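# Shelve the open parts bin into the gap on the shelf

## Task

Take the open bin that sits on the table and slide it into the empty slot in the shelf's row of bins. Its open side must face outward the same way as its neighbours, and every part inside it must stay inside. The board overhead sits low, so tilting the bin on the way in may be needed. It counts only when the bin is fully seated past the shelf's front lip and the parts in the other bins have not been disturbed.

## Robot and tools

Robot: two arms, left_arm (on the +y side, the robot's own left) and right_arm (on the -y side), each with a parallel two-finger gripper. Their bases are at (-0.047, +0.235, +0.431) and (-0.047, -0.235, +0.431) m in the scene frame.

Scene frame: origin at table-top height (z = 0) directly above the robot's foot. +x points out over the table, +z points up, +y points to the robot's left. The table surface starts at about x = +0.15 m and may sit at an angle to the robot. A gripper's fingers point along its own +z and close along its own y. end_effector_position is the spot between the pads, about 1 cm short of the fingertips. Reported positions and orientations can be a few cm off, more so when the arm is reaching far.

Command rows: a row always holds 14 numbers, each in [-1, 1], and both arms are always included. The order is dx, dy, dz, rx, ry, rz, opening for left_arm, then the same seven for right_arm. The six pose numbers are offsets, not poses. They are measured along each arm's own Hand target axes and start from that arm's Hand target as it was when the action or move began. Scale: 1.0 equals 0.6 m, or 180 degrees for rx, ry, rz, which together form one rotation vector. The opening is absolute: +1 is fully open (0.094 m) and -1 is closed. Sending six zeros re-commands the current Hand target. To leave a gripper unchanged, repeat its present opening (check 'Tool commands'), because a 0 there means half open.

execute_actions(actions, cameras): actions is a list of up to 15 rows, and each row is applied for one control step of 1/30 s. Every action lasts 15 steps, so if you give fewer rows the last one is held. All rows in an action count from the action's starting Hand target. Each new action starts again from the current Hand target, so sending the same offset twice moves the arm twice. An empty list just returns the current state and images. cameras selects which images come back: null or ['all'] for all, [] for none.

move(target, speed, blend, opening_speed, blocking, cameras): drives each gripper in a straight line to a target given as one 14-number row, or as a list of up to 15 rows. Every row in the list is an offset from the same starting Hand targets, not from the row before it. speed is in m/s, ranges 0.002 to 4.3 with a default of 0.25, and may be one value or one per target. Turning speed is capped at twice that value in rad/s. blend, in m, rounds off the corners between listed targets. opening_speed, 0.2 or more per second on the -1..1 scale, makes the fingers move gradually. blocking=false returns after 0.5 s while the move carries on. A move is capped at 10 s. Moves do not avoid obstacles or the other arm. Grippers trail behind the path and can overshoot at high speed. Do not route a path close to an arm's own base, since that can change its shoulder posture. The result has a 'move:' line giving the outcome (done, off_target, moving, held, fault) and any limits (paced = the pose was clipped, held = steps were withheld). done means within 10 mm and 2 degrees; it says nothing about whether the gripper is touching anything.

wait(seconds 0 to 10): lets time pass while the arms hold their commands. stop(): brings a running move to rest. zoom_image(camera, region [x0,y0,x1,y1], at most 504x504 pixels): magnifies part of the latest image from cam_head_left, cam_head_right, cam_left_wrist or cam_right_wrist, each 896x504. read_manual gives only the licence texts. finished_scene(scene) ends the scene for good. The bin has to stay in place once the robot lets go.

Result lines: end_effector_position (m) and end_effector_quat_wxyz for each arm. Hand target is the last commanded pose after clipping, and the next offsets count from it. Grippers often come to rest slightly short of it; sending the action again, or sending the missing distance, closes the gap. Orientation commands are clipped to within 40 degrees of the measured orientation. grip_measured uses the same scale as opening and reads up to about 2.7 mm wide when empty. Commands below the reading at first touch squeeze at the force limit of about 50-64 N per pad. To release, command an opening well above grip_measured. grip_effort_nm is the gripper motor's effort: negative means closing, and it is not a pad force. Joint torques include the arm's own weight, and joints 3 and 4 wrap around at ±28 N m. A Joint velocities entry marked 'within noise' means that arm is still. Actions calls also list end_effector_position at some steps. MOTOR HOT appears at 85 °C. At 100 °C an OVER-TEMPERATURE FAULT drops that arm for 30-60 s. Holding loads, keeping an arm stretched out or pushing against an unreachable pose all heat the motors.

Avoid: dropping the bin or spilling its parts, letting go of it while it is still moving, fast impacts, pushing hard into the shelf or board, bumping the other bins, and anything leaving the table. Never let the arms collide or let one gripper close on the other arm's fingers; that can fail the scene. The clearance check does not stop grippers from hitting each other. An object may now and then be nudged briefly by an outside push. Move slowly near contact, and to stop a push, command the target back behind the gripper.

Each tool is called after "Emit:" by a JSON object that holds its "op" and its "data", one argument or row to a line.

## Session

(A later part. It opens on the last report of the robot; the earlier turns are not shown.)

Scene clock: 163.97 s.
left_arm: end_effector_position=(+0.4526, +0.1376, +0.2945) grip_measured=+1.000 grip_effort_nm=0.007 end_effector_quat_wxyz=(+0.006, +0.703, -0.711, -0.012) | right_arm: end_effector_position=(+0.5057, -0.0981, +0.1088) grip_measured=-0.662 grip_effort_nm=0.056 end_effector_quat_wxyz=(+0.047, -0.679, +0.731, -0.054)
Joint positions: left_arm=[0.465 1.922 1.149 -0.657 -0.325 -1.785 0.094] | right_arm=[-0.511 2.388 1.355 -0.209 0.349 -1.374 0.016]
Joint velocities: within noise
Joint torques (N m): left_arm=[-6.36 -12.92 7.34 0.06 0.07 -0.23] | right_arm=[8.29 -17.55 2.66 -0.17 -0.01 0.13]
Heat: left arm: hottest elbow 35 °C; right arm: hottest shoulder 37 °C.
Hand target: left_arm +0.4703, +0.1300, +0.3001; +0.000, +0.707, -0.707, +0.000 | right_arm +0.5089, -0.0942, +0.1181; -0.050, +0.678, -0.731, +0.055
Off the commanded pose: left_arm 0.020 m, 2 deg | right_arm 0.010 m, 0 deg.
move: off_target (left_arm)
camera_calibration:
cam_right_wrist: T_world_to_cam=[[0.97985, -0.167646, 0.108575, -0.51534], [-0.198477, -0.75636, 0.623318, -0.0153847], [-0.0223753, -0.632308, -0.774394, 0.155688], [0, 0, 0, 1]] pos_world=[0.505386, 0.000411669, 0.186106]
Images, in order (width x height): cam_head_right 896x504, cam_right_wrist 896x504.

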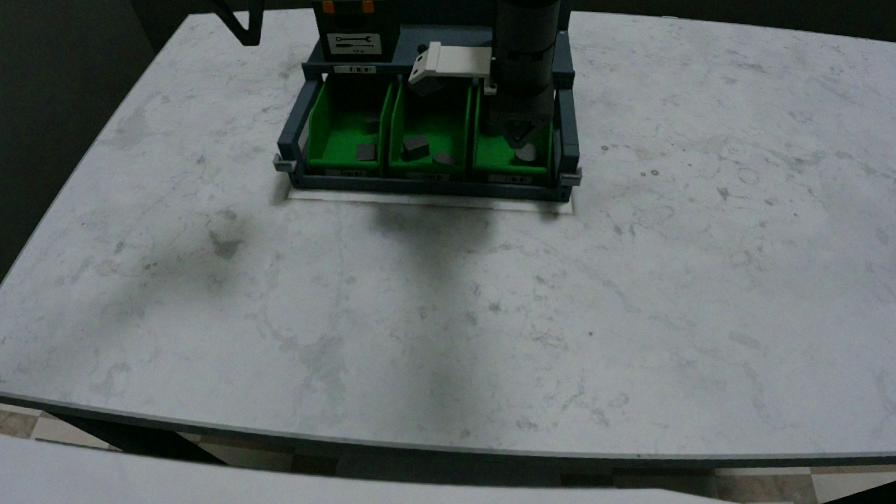

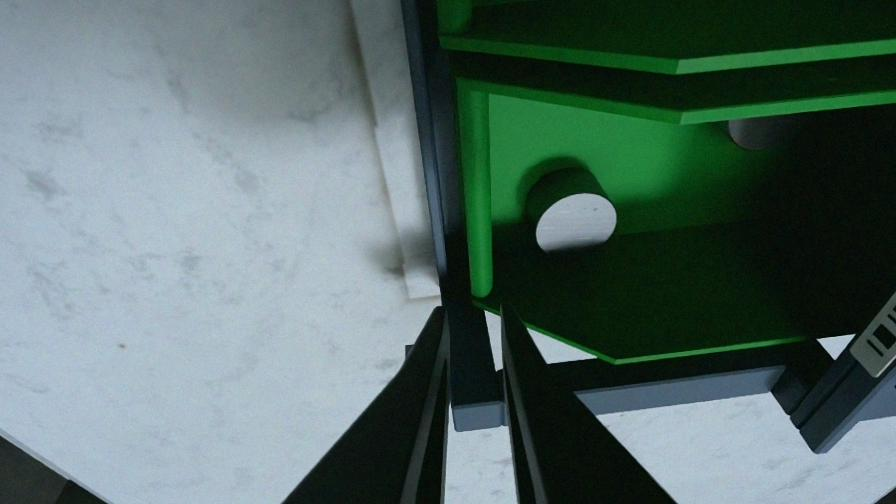

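Emit:
{"op": "move", "data": {
  "target": [0,0,0,0,0,0,1, 0,0.2,-0.15,0,0,0,-0.66],
  "speed": 0.2
}}

Emit:
{"op": "zoom_image", "data": {
  "camera": "cam_head_right",
  "region": [440, 60, 600, 220]
}}

Emit:
{"op": "zoom_image", "data": {
  "camera": "cam_left_wrist",
  "region": [500, 140, 700, 420]
}}

Scene clock: 166.63 s.
left_arm: end_effector_position=(+0.4526, +0.1376, +0.2945) grip_measured=+1.000 grip_effort_nm=0.002 end_effector_quat_wxyz=(+0.006, +0.703, -0.711, -0.012) | right_arm: end_effector_position=(+0.3707, -0.0865, +0.1811) grip_measured=-0.662 grip_effort_nm=0.056 end_effector_quat_wxyz=(+0.039, -0.683, +0.728, -0.049)
Joint positions: left_arm=[0.465 1.922 1.149 -0.657 -0.325 -1.785 0.094] | right_arm=[-0.382 2.155 0.917 -0.072 0.387 -1.247 0.016]
Joint velocities: within noise
Joint torques (N m): left_arm=[-6.42 -12.92 7.34 0.05 0.06 -0.23] | right_arm=[6.12 -14.33 1.43 0.59 0 0.17]
Heat: left arm: hottest elbow 35 °C; right arm: hottest shoulder 38 °C.
Hand target: left_arm +0.4703, +0.1300, +0.3001; +0.000, +0.707, -0.707, +0.000 | right_arm +0.3772, -0.0841, +0.1892; -0.050, +0.678, -0.731, +0.055
Off the commanded pose: left_arm 0.020 m, 2 deg | right_arm 0.011 m, 2 deg.
move: off_target (left_arm, right_arm)
camera_calibration:
cam_left_wrist: T_world_to_cam=[[0.995835, -0.0659382, -0.0629682, -0.417287], [-0.0138994, -0.792351, 0.609907, -0.0376228], [-0.0901091, -0.606491, -0.789967, 0.481848], [0, 0, 0, 1]] pos_world=[0.458445, 0.234911, 0.377315]
cam_right_wrist: T_world_to_cam=[[0.983378, -0.156976, 0.0912487, -0.386287], [-0.17905, -0.754927, 0.630894, -0.0869253], [-0.0301492, -0.636745, -0.770485, 0.217788], [0, 0, 0, 1]] pos_world=[0.370869, 0.0124153, 0.257891]

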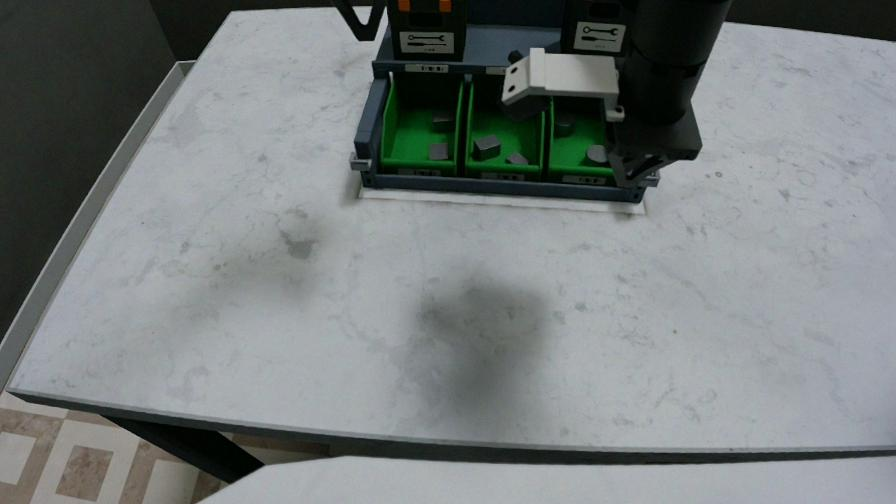

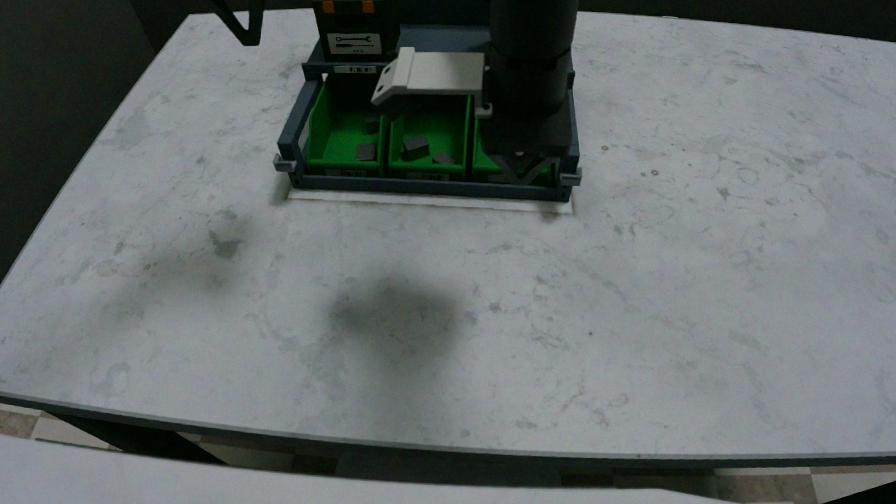

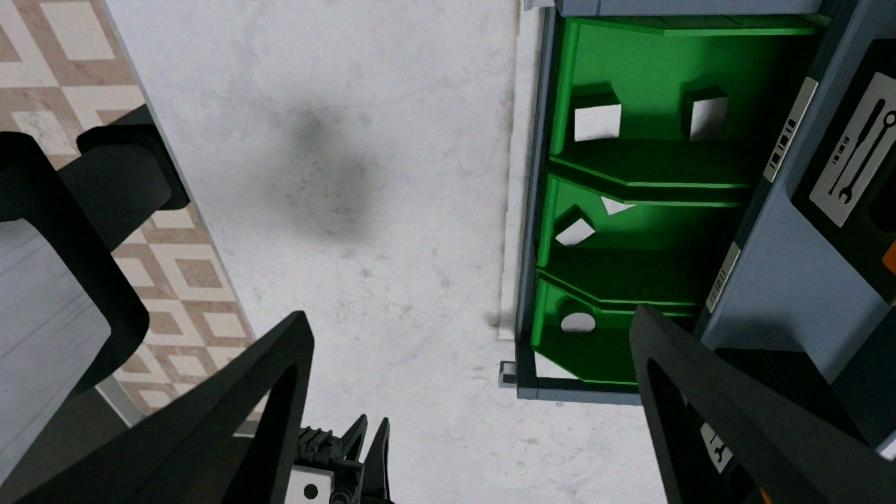

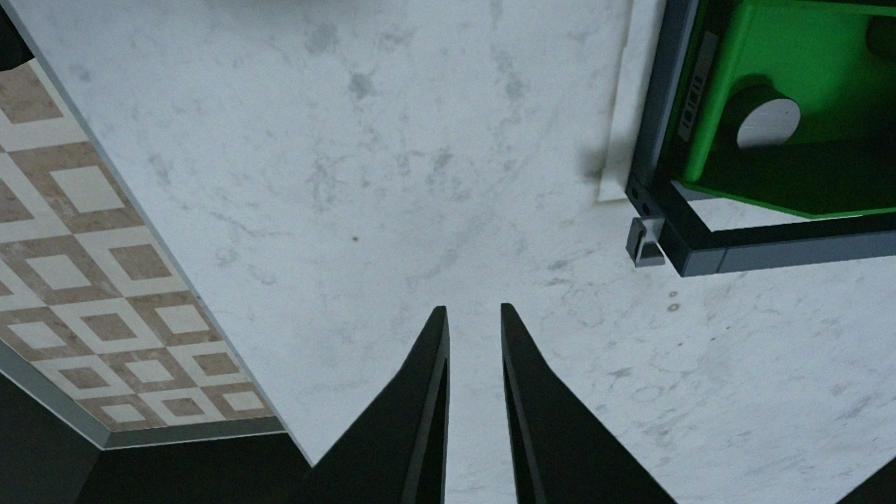

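Scaled by 3.150.

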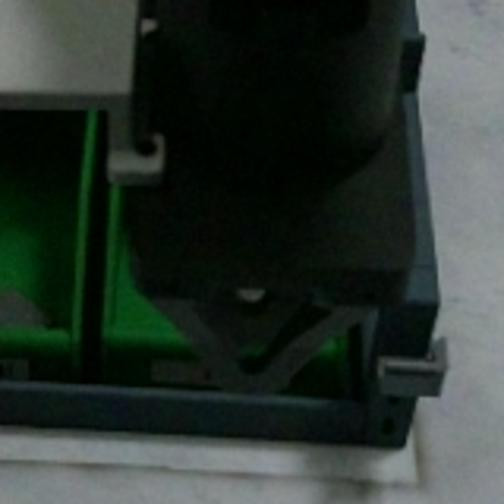

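Scaled by 1.800.

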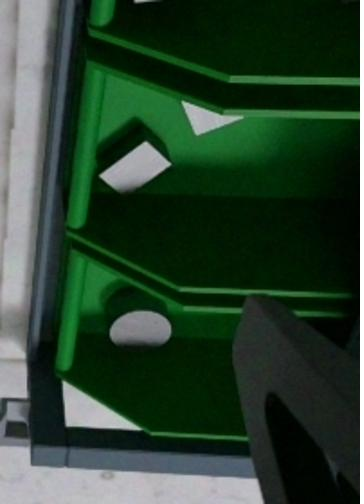

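Emit:
{"op": "finished_scene", "data": {
  "scene": 1
}}

The scene is finished: the task was done.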